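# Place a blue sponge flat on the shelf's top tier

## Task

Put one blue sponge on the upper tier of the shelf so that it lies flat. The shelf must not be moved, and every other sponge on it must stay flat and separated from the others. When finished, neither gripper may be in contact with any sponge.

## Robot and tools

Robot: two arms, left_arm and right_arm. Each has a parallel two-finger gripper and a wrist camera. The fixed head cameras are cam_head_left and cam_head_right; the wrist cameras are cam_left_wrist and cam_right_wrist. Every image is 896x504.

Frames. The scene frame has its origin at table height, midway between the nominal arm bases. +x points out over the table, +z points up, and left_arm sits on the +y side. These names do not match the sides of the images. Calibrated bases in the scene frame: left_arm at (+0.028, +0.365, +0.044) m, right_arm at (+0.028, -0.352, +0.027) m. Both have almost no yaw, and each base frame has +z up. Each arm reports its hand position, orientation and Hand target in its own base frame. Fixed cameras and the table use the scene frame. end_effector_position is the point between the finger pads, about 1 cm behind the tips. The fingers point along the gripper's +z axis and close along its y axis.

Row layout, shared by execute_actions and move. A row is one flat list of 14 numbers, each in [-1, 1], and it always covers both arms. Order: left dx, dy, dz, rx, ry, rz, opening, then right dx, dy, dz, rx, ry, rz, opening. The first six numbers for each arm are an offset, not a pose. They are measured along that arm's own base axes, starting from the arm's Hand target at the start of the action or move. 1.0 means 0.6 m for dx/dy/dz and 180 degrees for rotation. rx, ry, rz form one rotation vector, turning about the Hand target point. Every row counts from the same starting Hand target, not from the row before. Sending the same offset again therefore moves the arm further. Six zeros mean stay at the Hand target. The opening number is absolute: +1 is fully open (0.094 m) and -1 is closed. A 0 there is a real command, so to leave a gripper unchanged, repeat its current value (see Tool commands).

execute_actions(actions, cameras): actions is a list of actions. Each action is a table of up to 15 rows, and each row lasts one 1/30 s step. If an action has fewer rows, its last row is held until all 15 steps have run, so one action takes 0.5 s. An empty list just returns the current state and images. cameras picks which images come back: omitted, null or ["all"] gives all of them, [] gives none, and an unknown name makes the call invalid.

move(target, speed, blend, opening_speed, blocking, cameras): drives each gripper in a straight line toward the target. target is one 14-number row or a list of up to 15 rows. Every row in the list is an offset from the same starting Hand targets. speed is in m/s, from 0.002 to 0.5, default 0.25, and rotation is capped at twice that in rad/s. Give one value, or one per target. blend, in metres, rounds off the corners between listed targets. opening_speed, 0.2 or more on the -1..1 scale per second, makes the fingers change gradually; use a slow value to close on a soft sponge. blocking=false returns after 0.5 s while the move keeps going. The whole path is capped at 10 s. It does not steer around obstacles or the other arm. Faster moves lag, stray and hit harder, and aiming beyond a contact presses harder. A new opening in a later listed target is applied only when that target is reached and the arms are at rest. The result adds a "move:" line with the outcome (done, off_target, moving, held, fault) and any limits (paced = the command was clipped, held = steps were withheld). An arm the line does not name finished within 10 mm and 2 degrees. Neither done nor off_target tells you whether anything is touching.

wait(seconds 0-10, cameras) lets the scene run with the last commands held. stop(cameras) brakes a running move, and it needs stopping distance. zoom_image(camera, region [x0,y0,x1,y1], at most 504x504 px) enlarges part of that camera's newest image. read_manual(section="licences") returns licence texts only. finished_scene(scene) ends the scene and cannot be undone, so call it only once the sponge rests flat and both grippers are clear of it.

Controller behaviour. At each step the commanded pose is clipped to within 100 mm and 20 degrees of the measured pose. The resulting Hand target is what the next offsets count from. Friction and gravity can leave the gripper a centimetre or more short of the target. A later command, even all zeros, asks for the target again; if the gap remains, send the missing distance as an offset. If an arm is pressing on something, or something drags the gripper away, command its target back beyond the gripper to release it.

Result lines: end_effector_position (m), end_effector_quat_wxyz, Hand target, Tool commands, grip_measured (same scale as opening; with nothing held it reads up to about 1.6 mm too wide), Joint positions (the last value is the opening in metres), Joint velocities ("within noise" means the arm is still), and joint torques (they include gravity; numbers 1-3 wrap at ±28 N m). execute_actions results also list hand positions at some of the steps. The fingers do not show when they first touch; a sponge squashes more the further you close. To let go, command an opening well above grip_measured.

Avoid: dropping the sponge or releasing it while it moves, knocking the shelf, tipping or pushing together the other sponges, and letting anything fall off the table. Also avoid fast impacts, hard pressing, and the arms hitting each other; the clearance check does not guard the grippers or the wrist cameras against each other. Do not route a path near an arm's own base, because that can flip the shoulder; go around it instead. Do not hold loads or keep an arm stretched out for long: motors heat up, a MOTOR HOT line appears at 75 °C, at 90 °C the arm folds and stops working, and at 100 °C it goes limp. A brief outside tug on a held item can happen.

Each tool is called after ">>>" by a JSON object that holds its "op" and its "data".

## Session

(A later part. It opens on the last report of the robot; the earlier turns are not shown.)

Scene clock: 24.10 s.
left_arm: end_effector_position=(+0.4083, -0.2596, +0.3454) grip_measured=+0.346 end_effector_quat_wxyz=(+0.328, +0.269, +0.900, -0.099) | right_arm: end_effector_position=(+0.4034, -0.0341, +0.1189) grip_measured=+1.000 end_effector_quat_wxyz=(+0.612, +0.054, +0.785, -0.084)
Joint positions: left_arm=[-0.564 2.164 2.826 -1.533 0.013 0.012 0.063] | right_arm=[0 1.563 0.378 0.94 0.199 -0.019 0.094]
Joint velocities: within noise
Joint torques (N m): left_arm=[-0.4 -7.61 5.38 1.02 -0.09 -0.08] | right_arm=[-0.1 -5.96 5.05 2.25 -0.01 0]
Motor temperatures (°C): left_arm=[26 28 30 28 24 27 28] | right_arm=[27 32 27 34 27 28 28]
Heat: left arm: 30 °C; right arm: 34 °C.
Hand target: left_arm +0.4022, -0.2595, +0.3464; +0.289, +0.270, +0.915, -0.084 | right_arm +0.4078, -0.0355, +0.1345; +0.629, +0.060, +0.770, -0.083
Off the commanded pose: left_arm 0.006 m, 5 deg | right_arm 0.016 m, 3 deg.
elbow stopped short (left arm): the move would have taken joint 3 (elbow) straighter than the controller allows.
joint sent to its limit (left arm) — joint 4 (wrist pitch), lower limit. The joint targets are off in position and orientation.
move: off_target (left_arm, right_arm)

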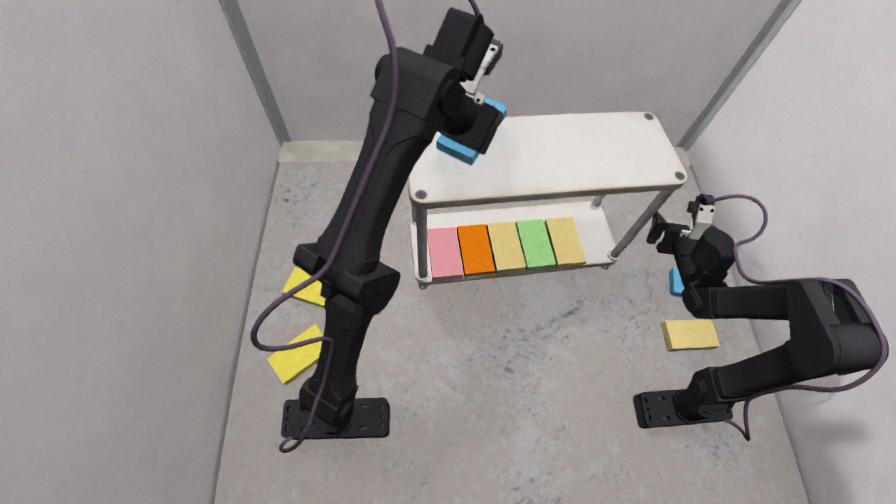

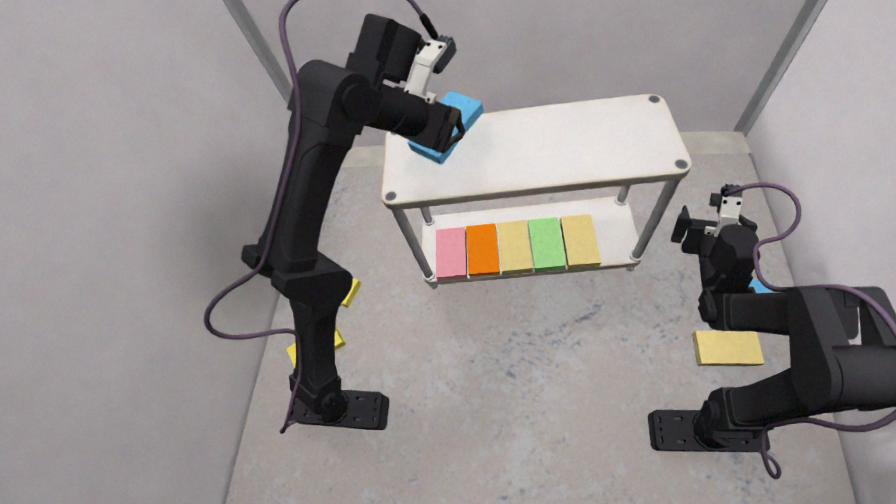

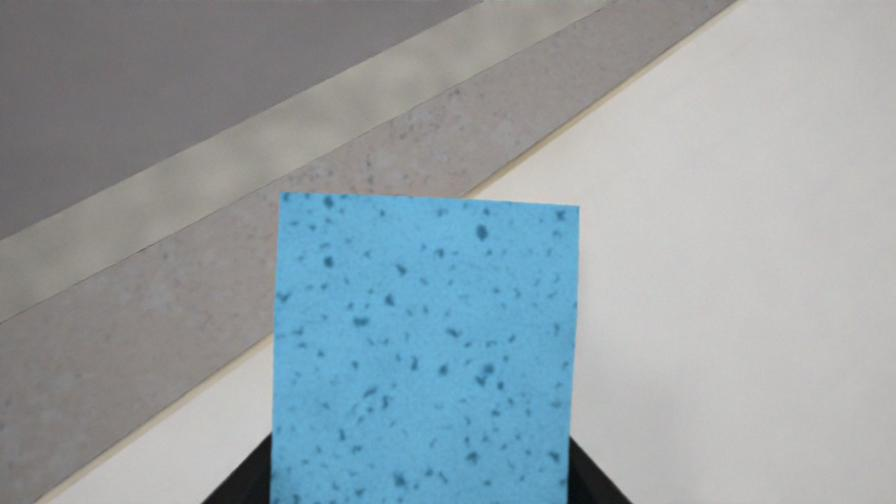

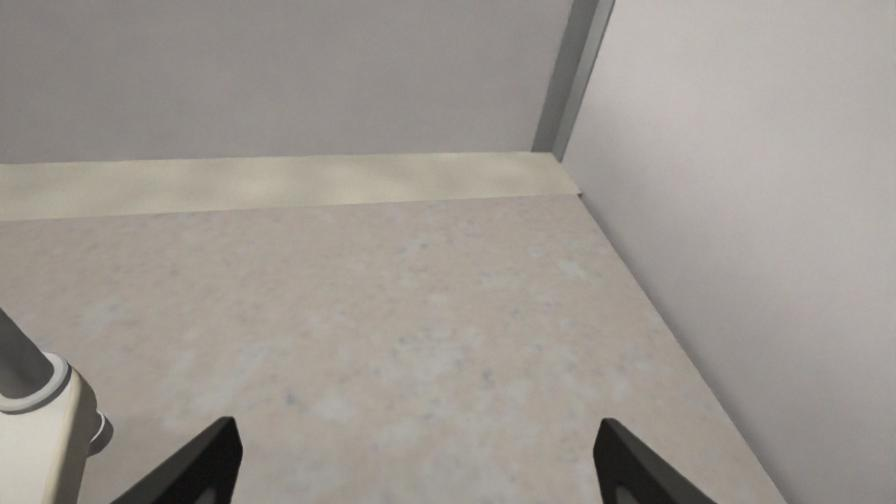

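>>> {"op": "move", "data": {"target": [-0.045,-0.012,-0.02,0,0,-0.11,0.15,0,0,0,0,0,0,1], "speed": 0.08}}

>>> {"op": "zoom_image", "data": {"camera": "cam_head_right", "region": [360, 60, 560, 220]}}

>>> {"op": "zoom_image", "data": {"camera": "cam_head_left", "region": [380, 60, 580, 220]}}

Scene clock: 27.70 s.
left_arm: end_effector_position=(+0.3854, -0.2759, +0.3302) grip_measured=+0.345 end_effector_quat_wxyz=(+0.292, +0.417, +0.851, -0.131) | right_arm: end_effector_position=(+0.4034, -0.0341, +0.1189) grip_measured=+1.000 end_effector_quat_wxyz=(+0.612, +0.054, +0.785, -0.084)
Joint positions: left_arm=[-0.55 2.126 2.714 -1.535 0.197 0.299 0.063] | right_arm=[0 1.563 0.378 0.94 0.199 -0.019 0.094]
Joint velocities: within noise
Joint torques (N m): left_arm=[0.47 -10.15 2.36 0.95 0.23 0.09] | right_arm=[-0.1 -5.96 5.04 2.25 -0.01 0]
Motor temperatures (°C): left_arm=[26 29 30 28 24 27 29] | right_arm=[27 32 28 34 27 28 28]
Heat: left arm: 30 °C; right arm: 34 °C.
Hand target: left_arm +0.3752, -0.2667, +0.3344; +0.270, +0.424, +0.854, -0.133 | right_arm +0.4078, -0.0355, +0.1345; +0.629, +0.060, +0.770, -0.083
Off the commanded pose: left_arm 0.014 m, 3 deg | right_arm 0.016 m, 3 deg.
joint sent to its limit (left arm) — joint 4 (wrist pitch), lower limit. The joint targets are off in position, not in orientation.
move: off_target (left_arm, right_arm)

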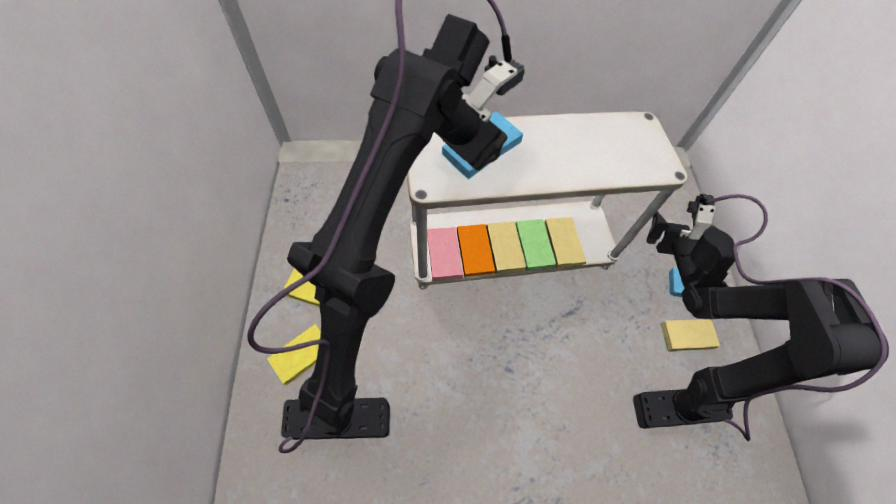

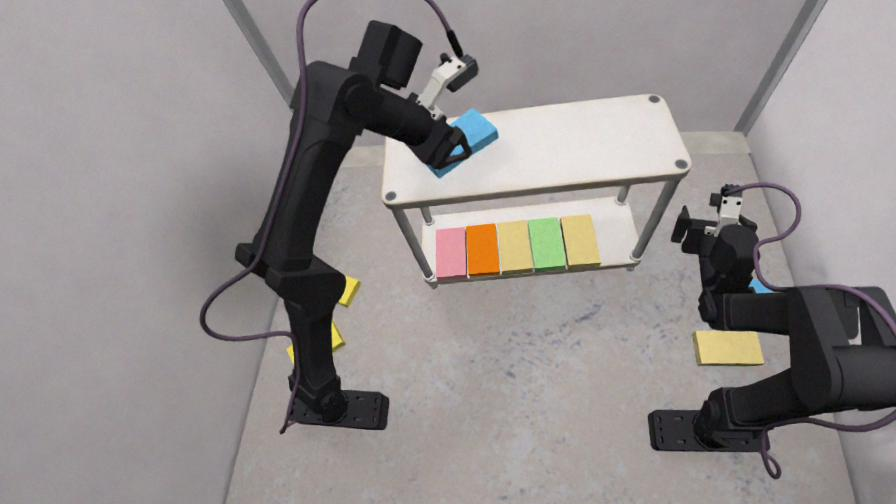

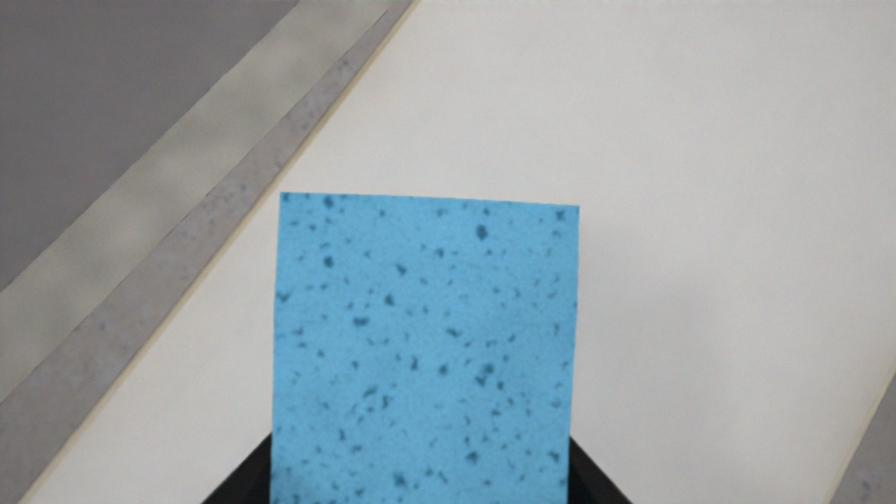

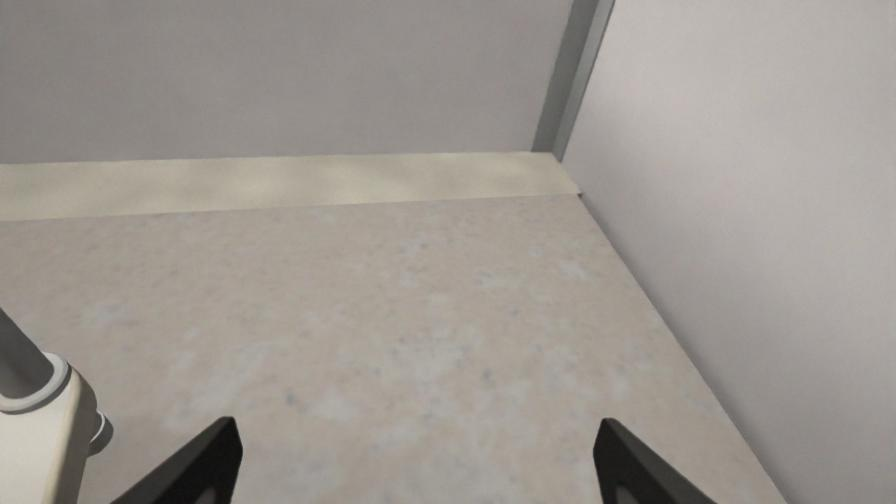

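Scaled by 2.520 from the camera's 896x504 image, which has a finer 1280x720 frame.

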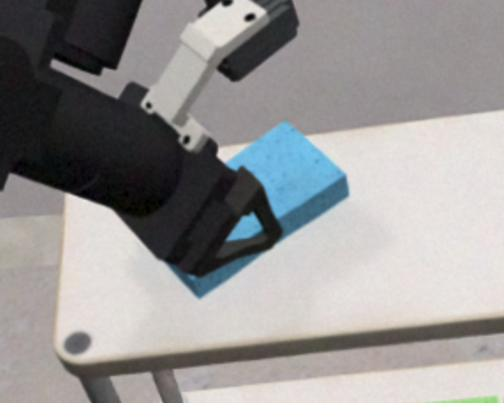

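Scaled by 2.520 from the camera's 896x504 image, which has a finer 1280x720 frame.

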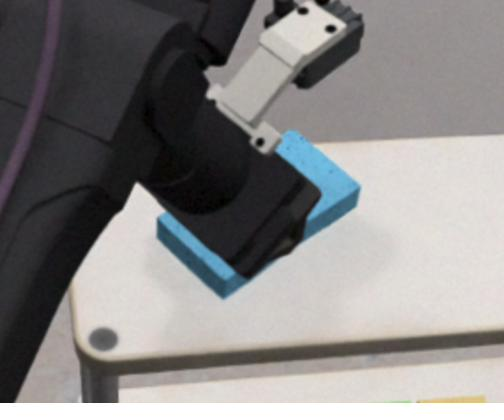

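>>> {"op": "move", "data": {"target": [0.012,-0.01,-0.025,0,0,0,0.15,0,0,0,0,0,0,1], "speed": 0.04, "cameras": ["cam_left_wrist","cam_head_right","cam_head_left"]}}

>>> {"op": "zoom_image", "data": {"camera": "cam_head_right", "region": [360, 60, 560, 220]}}

>>> {"op": "zoom_image", "data": {"camera": "cam_head_left", "region": [380, 60, 580, 220]}}

Scene clock: 30.53 s.
left_arm: end_effector_position=(+0.3852, -0.2761, +0.3302) grip_measured=+0.345 end_effector_quat_wxyz=(+0.292, +0.418, +0.850, -0.132) | right_arm: end_effector_position=(+0.4034, -0.0341, +0.1189) grip_measured=+1.000 end_effector_quat_wxyz=(+0.612, +0.054, +0.785, -0.084)
Joint positions: left_arm=[-0.55 2.126 2.714 -1.535 0.198 0.3 0.063] | right_arm=[0 1.563 0.378 0.94 0.199 -0.019 0.094]
Joint velocities: within noise
Joint torques (N m): left_arm=[0.17 -7.39 3.07 0.96 0.2 0.09] | right_arm=[-0.1 -5.96 5.04 2.25 -0.01 0]
Motor temperatures (°C): left_arm=[26 29 30 27 24 27 29] | right_arm=[27 32 28 34 27 28 28]
Heat: left arm: 30 °C; right arm: 34 °C.
Hand target: left_arm +0.3824, -0.2727, +0.3194; +0.270, +0.424, +0.854, -0.133 | right_arm +0.4078, -0.0355, +0.1345; +0.629, +0.060, +0.770, -0.083
Off the commanded pose: left_arm 0.012 m, 3 deg | right_arm 0.016 m, 3 deg.
move: off_target (left_arm, right_arm)
Images, in order (width x height): cam_head_left 896x504, cam_head_right 896x504, cam_left_wrist 896x504.

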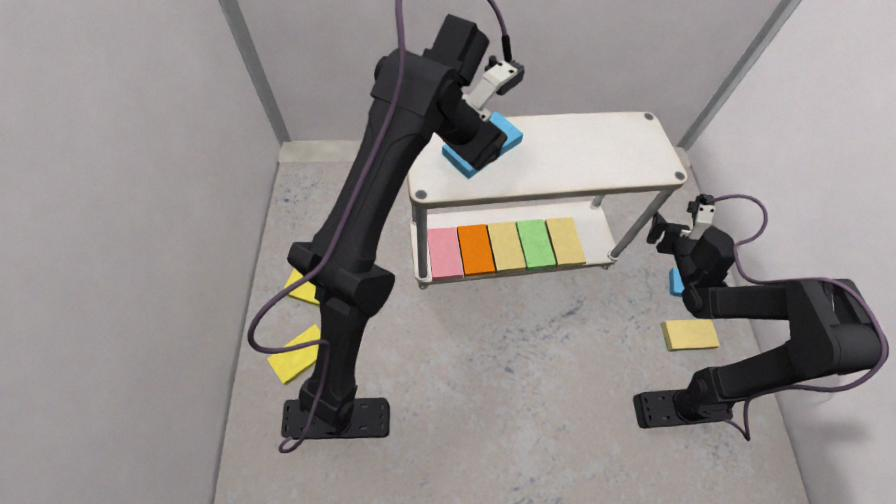

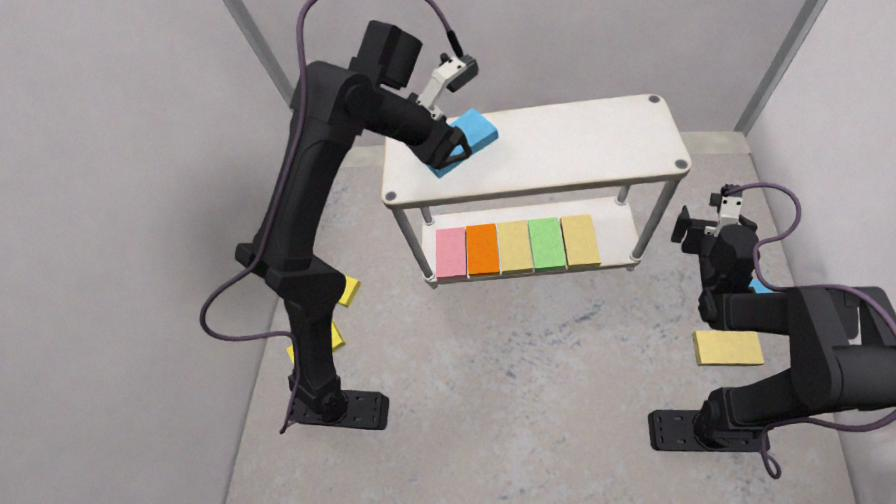

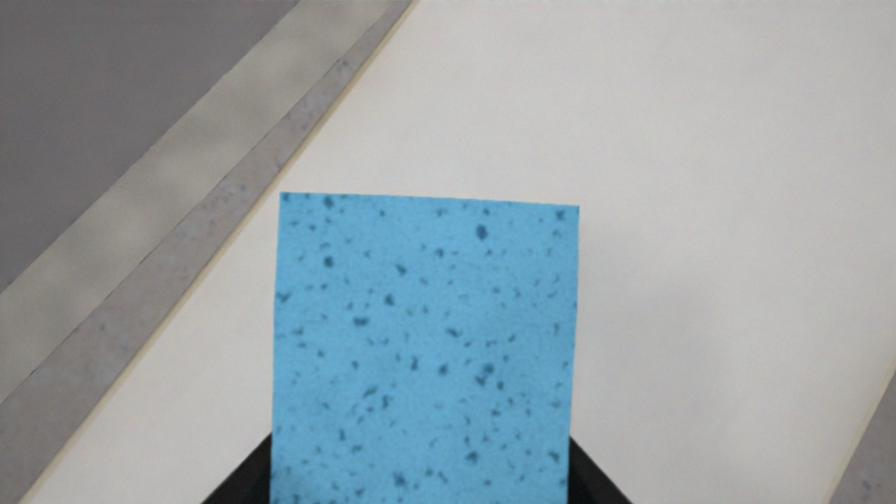

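Scaled by 2.520 from the camera's 896x504 image, which has a finer 1280x720 frame.

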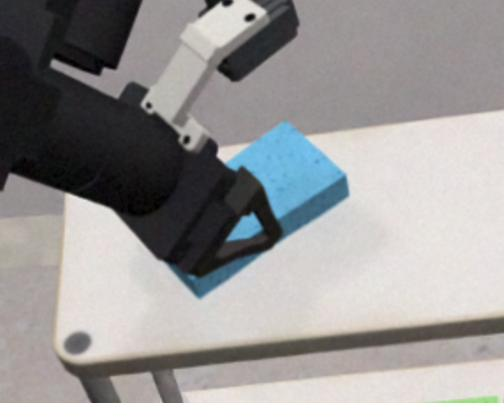

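Scaled by 2.520 from the camera's 896x504 image, which has a finer 1280x720 frame.

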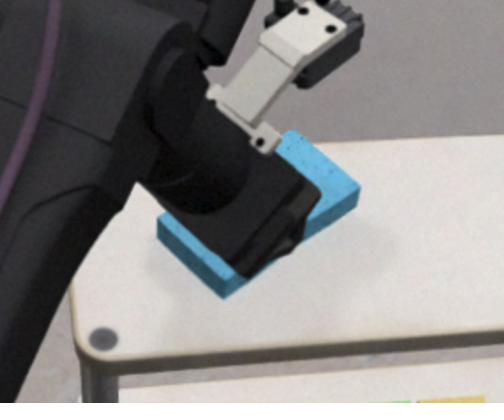

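>>> {"op": "move", "data": {"target": [0.01,-0.005,-0.025,0,0,0,0.15,0,0,0,0,0,0,1], "speed": 0.04, "cameras": ["cam_left_wrist","cam_head_right","cam_head_left"]}}

>>> {"op": "zoom_image", "data": {"camera": "cam_head_right", "region": [360, 60, 560, 220]}}

>>> {"op": "zoom_image", "data": {"camera": "cam_head_left", "region": [380, 60, 580, 220]}}

Scene clock: 31.83 s.
left_arm: end_effector_position=(+0.3866, -0.2772, +0.3282) grip_measured=+0.345 end_effector_quat_wxyz=(+0.302, +0.419, +0.846, -0.136) | right_arm: end_effector_position=(+0.4034, -0.0341, +0.1189) grip_measured=+1.000 end_effector_quat_wxyz=(+0.612, +0.054, +0.785, -0.084)
Joint positions: left_arm=[-0.547 2.047 2.549 -1.426 0.208 0.303 0.063] | right_arm=[0 1.563 0.378 0.94 0.199 -0.019 0.094]
Joint velocities: within noise
Joint torques (N m): left_arm=[0.34 -6.27 1.44 1.14 0.1 0.08] | right_arm=[-0.09 -5.96 5.05 2.25 -0.01 0.01]
Motor temperatures (°C): left_arm=[26 29 30 27 24 27 29] | right_arm=[27 32 28 35 27 28 28]
Heat: left arm: 30 °C; right arm: 35 °C.
Hand target: left_arm +0.3884, -0.2757, +0.3044; +0.270, +0.424, +0.854, -0.133 | right_arm +0.4078, -0.0355, +0.1345; +0.629, +0.060, +0.770, -0.083
Off the commanded pose: left_arm 0.024 m, 4 deg | right_arm 0.016 m, 3 deg.
move: off_target (left_arm, right_arm)
Images, in order (width x height): cam_head_left 896x504, cam_head_right 896x504, cam_left_wrist 896x504.

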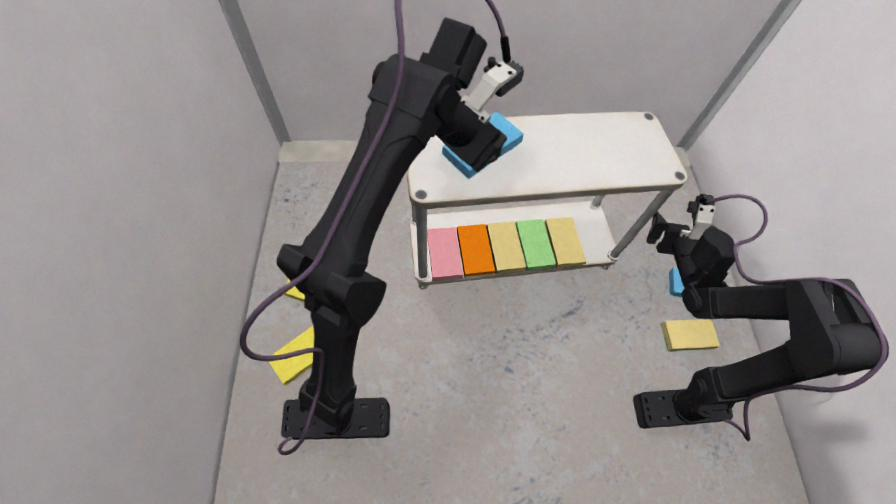

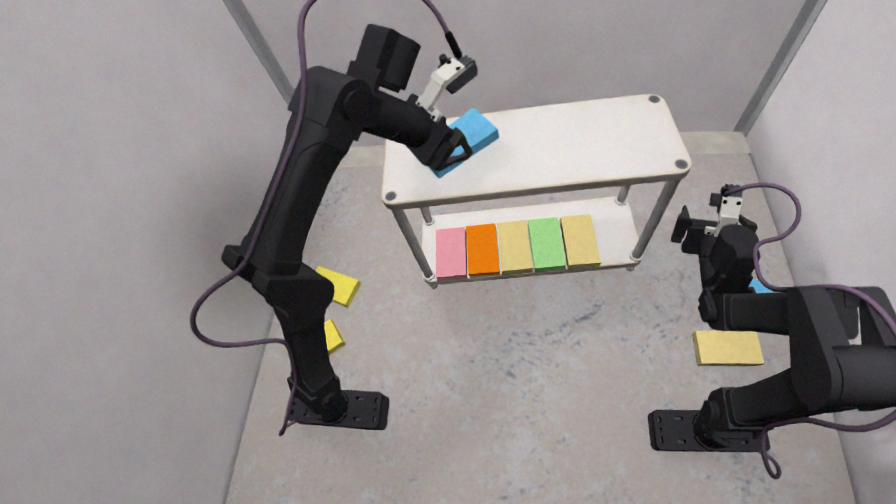

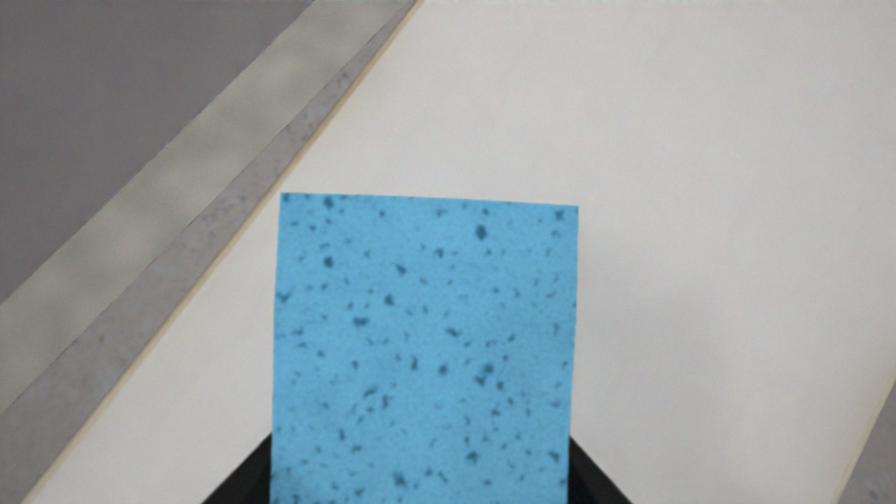

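Scaled by 2.520 from the camera's 896x504 image, which has a finer 1280x720 frame.

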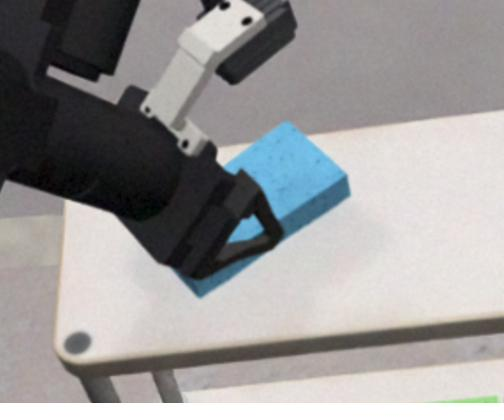

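Scaled by 2.520 from the camera's 896x504 image, which has a finer 1280x720 frame.

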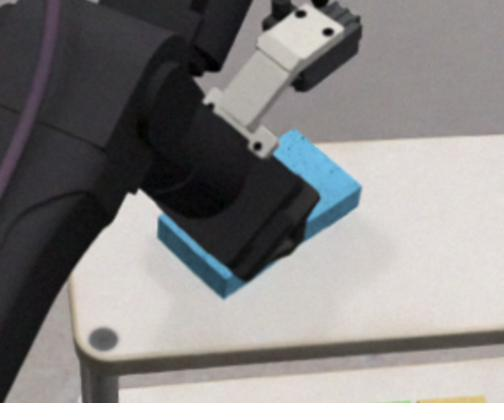

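>>> {"op": "move", "data": {"target": [0,0,-0.01,0,0,0,0.15,0,0,0,0,0,0,1], "speed": 0.04, "cameras": ["cam_left_wrist","cam_head_right","cam_head_left"]}}

>>> {"op": "zoom_image", "data": {"camera": "cam_head_right", "region": [360, 60, 560, 220]}}

Scene clock: 33.23 s.
left_arm: end_effector_position=(+0.3863, -0.2771, +0.3294) grip_measured=+0.345 end_effector_quat_wxyz=(+0.310, +0.418, +0.842, -0.141) | right_arm: end_effector_position=(+0.4034, -0.0341, +0.1189) grip_measured=+1.000 end_effector_quat_wxyz=(+0.612, +0.054, +0.785, -0.084)
Joint positions: left_arm=[-0.544 2.004 2.469 -1.369 0.217 0.303 0.063] | right_arm=[0 1.563 0.378 0.94 0.199 -0.019 0.094]
Joint velocities: within noise
Joint torques (N m): left_arm=[0.27 -5.61 1.36 1.12 0.1 0.08] | right_arm=[-0.09 -5.96 5.05 2.25 -0.01 0.01]
Motor temperatures (°C): left_arm=[26 29 30 27 24 27 29] | right_arm=[27 32 28 35 27 28 28]
Heat: left arm: 30 °C; right arm: 35 °C.
Hand target: left_arm +0.3884, -0.2757, +0.2984; +0.270, +0.424, +0.854, -0.133 | right_arm +0.4078, -0.0355, +0.1345; +0.629, +0.060, +0.770, -0.083
Off the commanded pose: left_arm 0.031 m, 5 deg | right_arm 0.016 m, 3 deg.
move: off_target (left_arm, right_arm)
Images, in order (width x height): cam_head_left 896x504, cam_head_right 896x504, cam_left_wrist 896x504.

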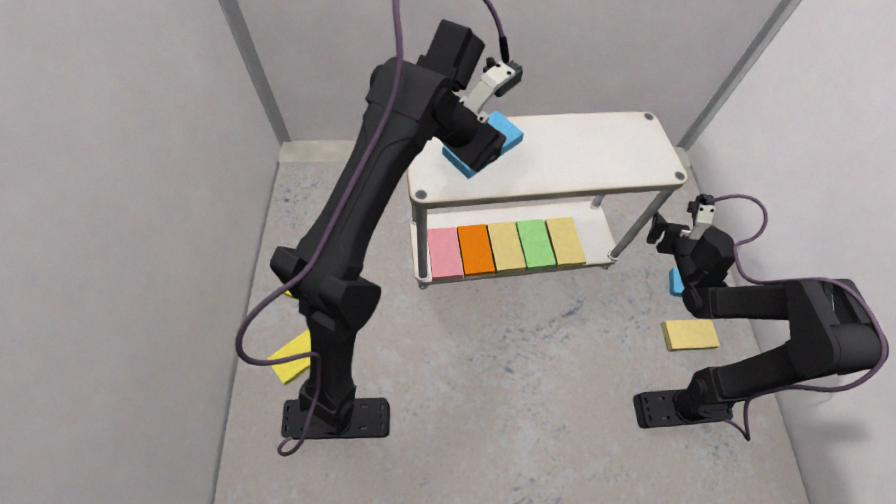

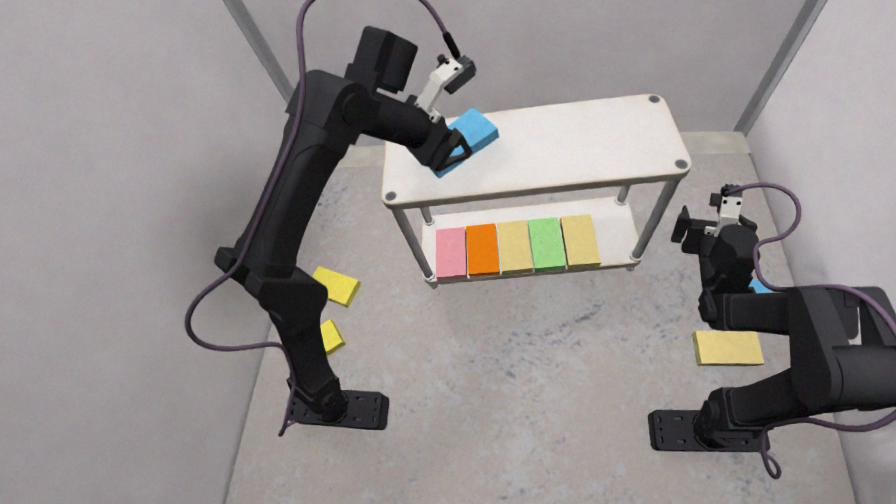

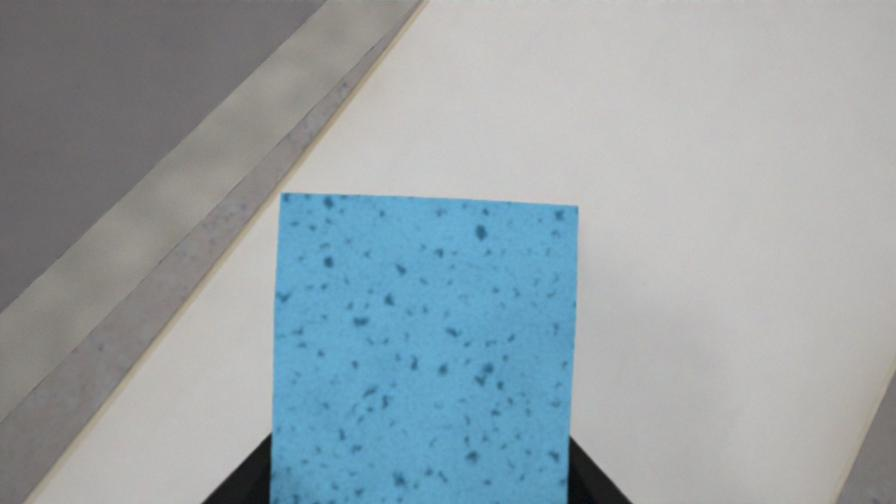

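Scaled by 2.520 from the camera's 896x504 image, which has a finer 1280x720 frame.

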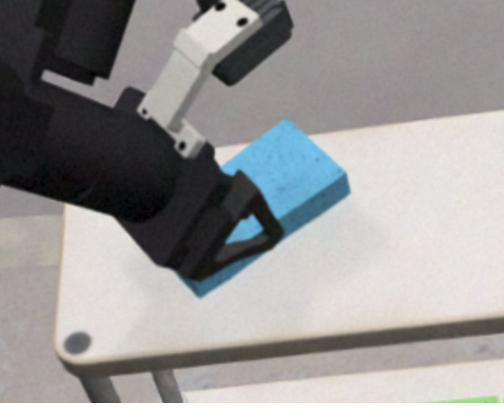

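>>> {"op": "move", "data": {"target": [0,0,0.035,0,0,0,0.15,0,0,0,0,0,0,1], "speed": 0.05, "cameras": ["cam_left_wrist"]}}

>>> {"op": "move", "data": {"target": [0,0,0,0,0,0,1,0,0,0,0,0,0,1], "opening_speed": 0.8}}

>>> {"op": "zoom_image", "data": {"camera": "cam_head_right", "region": [360, 60, 560, 220]}}

Scene clock: 34.80 s.
left_arm: end_effector_position=(+0.3948, -0.2807, +0.3313) grip_measured=+0.345 end_effector_quat_wxyz=(+0.305, +0.418, +0.845, -0.136) | right_arm: end_effector_position=(+0.4034, -0.0341, +0.1189) grip_measured=+1.000 end_effector_quat_wxyz=(+0.612, +0.054, +0.785, -0.084)
Joint positions: left_arm=[-0.544 2.141 2.722 -1.498 0.209 0.303 0.063] | right_arm=[0 1.563 0.378 0.94 0.199 -0.019 0.094]
Joint velocities: within noise
Joint torques (N m): left_arm=[0.28 -6.42 6.04 0.65 0.09 0.06] | right_arm=[-0.09 -5.96 5.05 2.25 -0.02 0.01]
Motor temperatures (°C): left_arm=[26 29 30 27 24 27 29] | right_arm=[27 32 28 35 27 28 28]
Heat: left arm: 30 °C; right arm: 35 °C.
Hand target: left_arm +0.3884, -0.2757, +0.3194; +0.270, +0.424, +0.854, -0.133 | right_arm +0.4078, -0.0355, +0.1345; +0.629, +0.060, +0.770, -0.083
Off the commanded pose: left_arm 0.014 m, 4 deg | right_arm 0.016 m, 3 deg.
joint sent to its limit (left arm) — joint 4 (wrist pitch), lower limit. The joint targets are off in position, not in orientation.
move: off_target (left_arm, right_arm)
Images, in order (width x height): cam_left_wrist 896x504.

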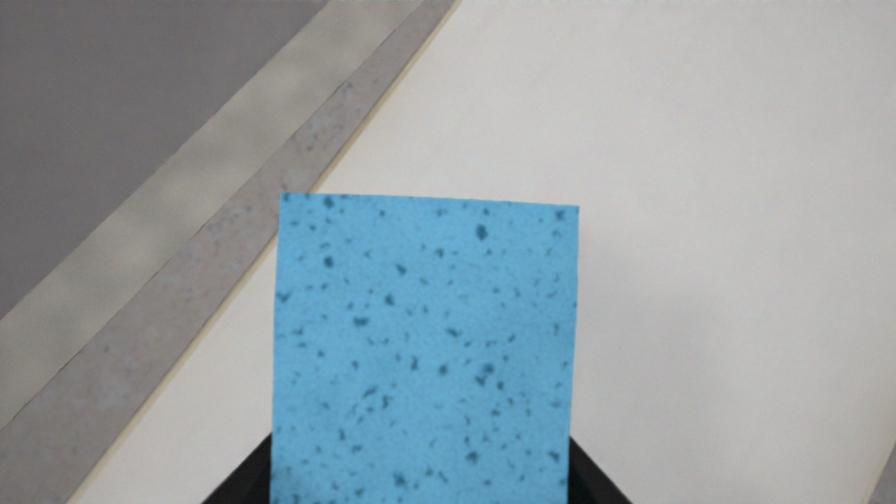

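Scene clock: 36.37 s.
left_arm: end_effector_position=(+0.3962, -0.2747, +0.3248) grip_measured=+0.997 end_effector_quat_wxyz=(+0.293, +0.413, +0.852, -0.134) | right_arm: end_effector_position=(+0.4034, -0.0341, +0.1189) grip_measured=+1.000 end_effector_quat_wxyz=(+0.612, +0.054, +0.785, -0.084)
Joint positions: left_arm=[-0.531 2.149 2.722 -1.518 0.209 0.303 0.094] | right_arm=[0 1.563 0.378 0.94 0.199 -0.019 0.094]
Joint velocities: within noise
Joint torques (N m): left_arm=[-0.12 -7.04 5.98 0.8 0.1 0.05] | right_arm=[-0.09 -5.96 5.05 2.25 -0.01 0.01]
Motor temperatures (°C): left_arm=[26 29 30 27 24 27 29] | right_arm=[27 32 28 35 27 28 28]
Heat: left arm: 30 °C; right arm: 35 °C.
Hand target: left_arm +0.3884, -0.2757, +0.3194; +0.270, +0.424, +0.854, -0.133 | right_arm +0.4078, -0.0355, +0.1345; +0.629, +0.060, +0.770, -0.083
Off the commanded pose: left_arm 0.010 m, 3 deg | right_arm 0.016 m, 3 deg.
joint sent to its limit (left arm) — joint 4 (wrist pitch), lower limit. The joint targets are off in position, not in orientation.
move: off_target (left_arm, right_arm)

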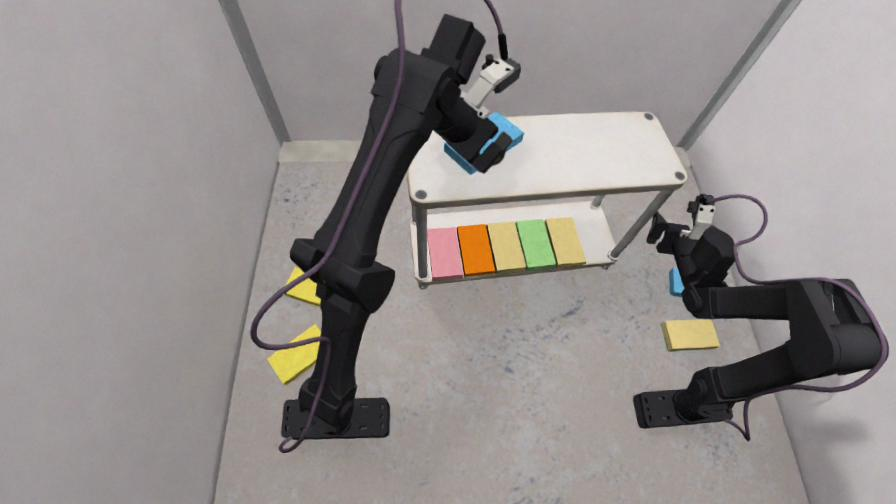

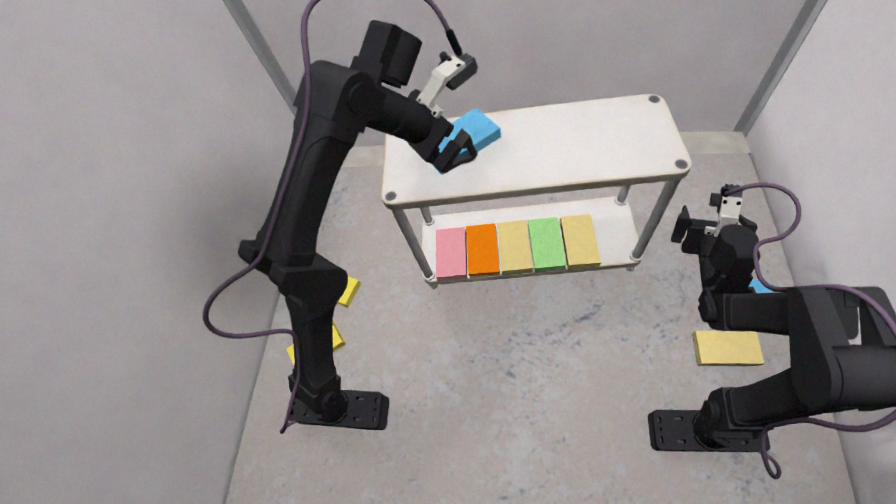

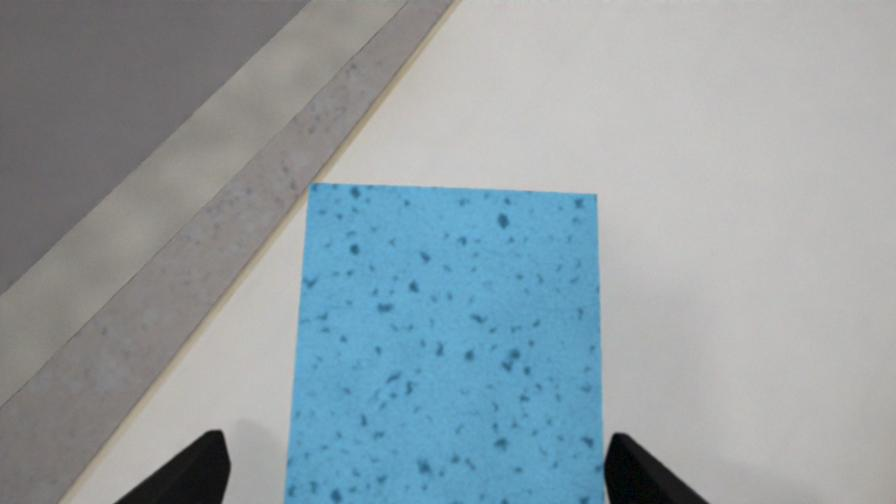

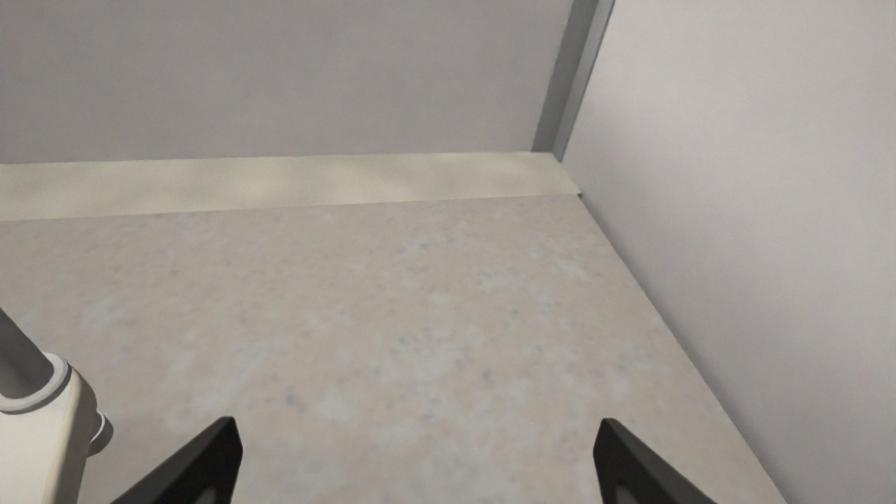

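Scaled by 2.520 from the camera's 896x504 image, which has a finer 1280x720 frame.

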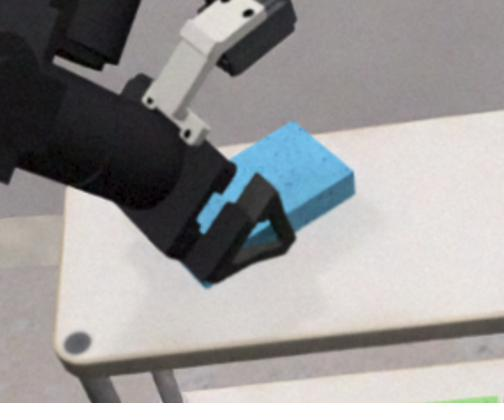

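>>> {"op": "move", "data": {"target": [[-0.025,-0.005,0.03,0,0,0,1,0,0,0,0,0,0,1],[-0.09,0.075,0.19,0,0,0,1,0,0,0,0,0,0,1],[-0.2,0.12,0.22,0,0,0,1,0,0,0,0,0,0,1]], "blend": 0.01, "speed": 0.12}}

>>> {"op": "zoom_image", "data": {"camera": "cam_head_right", "region": [360, 60, 560, 220]}}

Scene clock: 39.30 s.
left_arm: end_effector_position=(+0.2821, -0.2036, +0.4530) grip_measured=+0.998 end_effector_quat_wxyz=(+0.414, +0.388, +0.810, -0.148) | right_arm: end_effector_position=(+0.4034, -0.0341, +0.1189) grip_measured=+1.000 end_effector_quat_wxyz=(+0.612, +0.054, +0.785, -0.084)
Joint positions: left_arm=[-0.519 1.649 2.506 -1.535 0.214 0.272 0.094] | right_arm=[0 1.563 0.378 0.94 0.199 -0.019 0.094]
Joint velocities: within noise
Joint torques (N m): left_arm=[-0.44 -4.63 2.35 1.24 0.18 -0.09] | right_arm=[-0.1 -5.97 5.05 2.25 -0.01 0]
Motor temperatures (°C): left_arm=[26 30 30 27 24 27 29] | right_arm=[27 32 28 35 27 28 28]
Heat: left arm: 30 °C; right arm: 35 °C.
Hand target: left_arm +0.2684, -0.2037, +0.4514; +0.270, +0.424, +0.854, -0.133 | right_arm +0.4078, -0.0355, +0.1345; +0.629, +0.060, +0.770, -0.083
Off the commanded pose: left_arm 0.014 m, 18 deg | right_arm 0.016 m, 3 deg.
joint sent to its limit (left arm) — joint 4 (wrist pitch), lower limit. The joint targets are off in position and orientation.
move: off_target (left_arm, right_arm)

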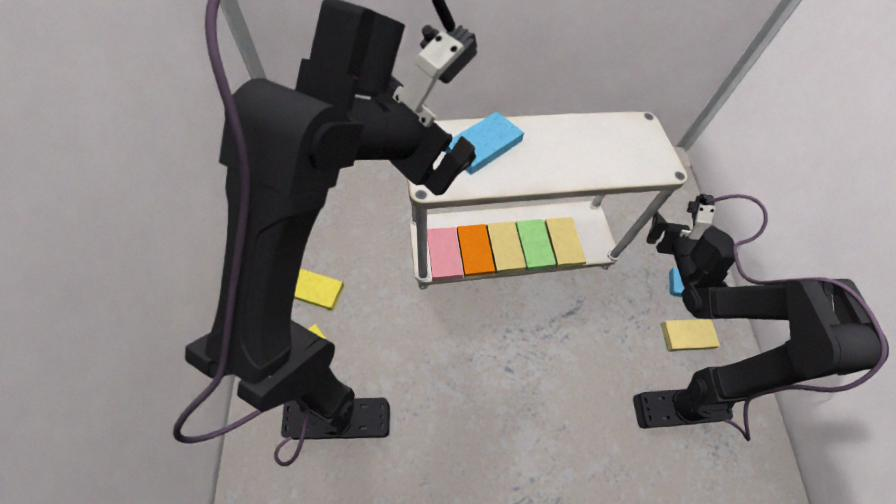

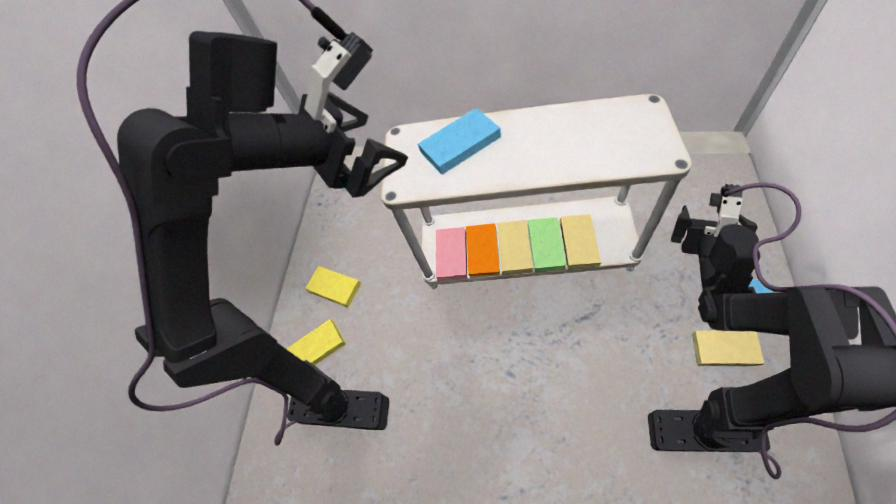

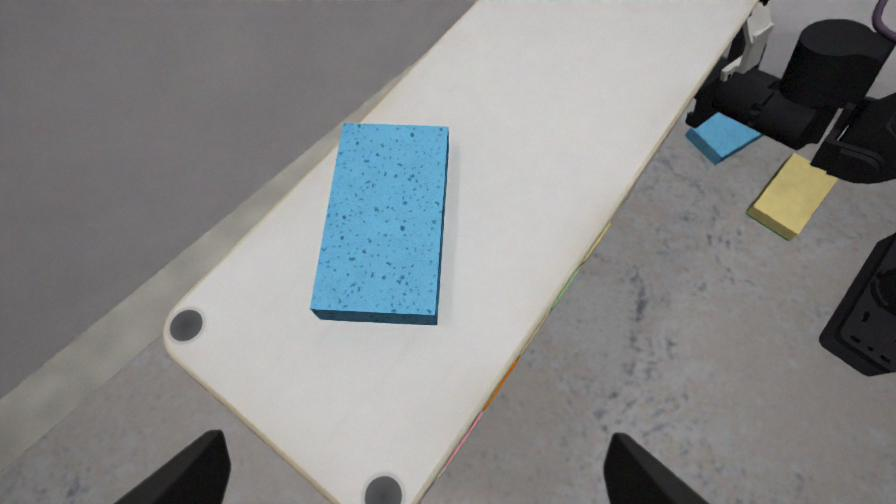

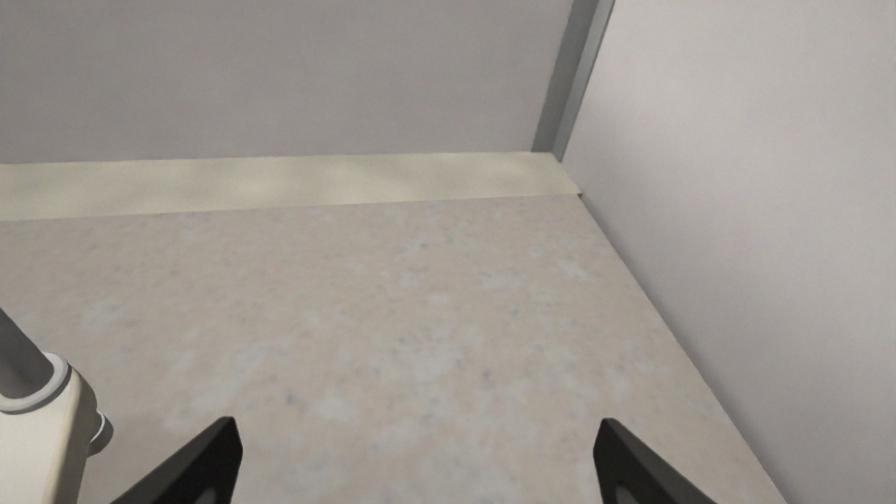

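Scaled by 2.520 from the camera's 896x504 image, which has a finer 1280x720 frame.

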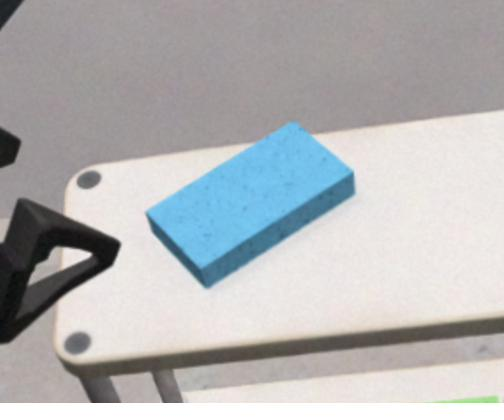

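Flat and fully on the shelf.

>>> {"op": "finished_scene", "data": {"scene": 2}}

The scene is finished: the task was done.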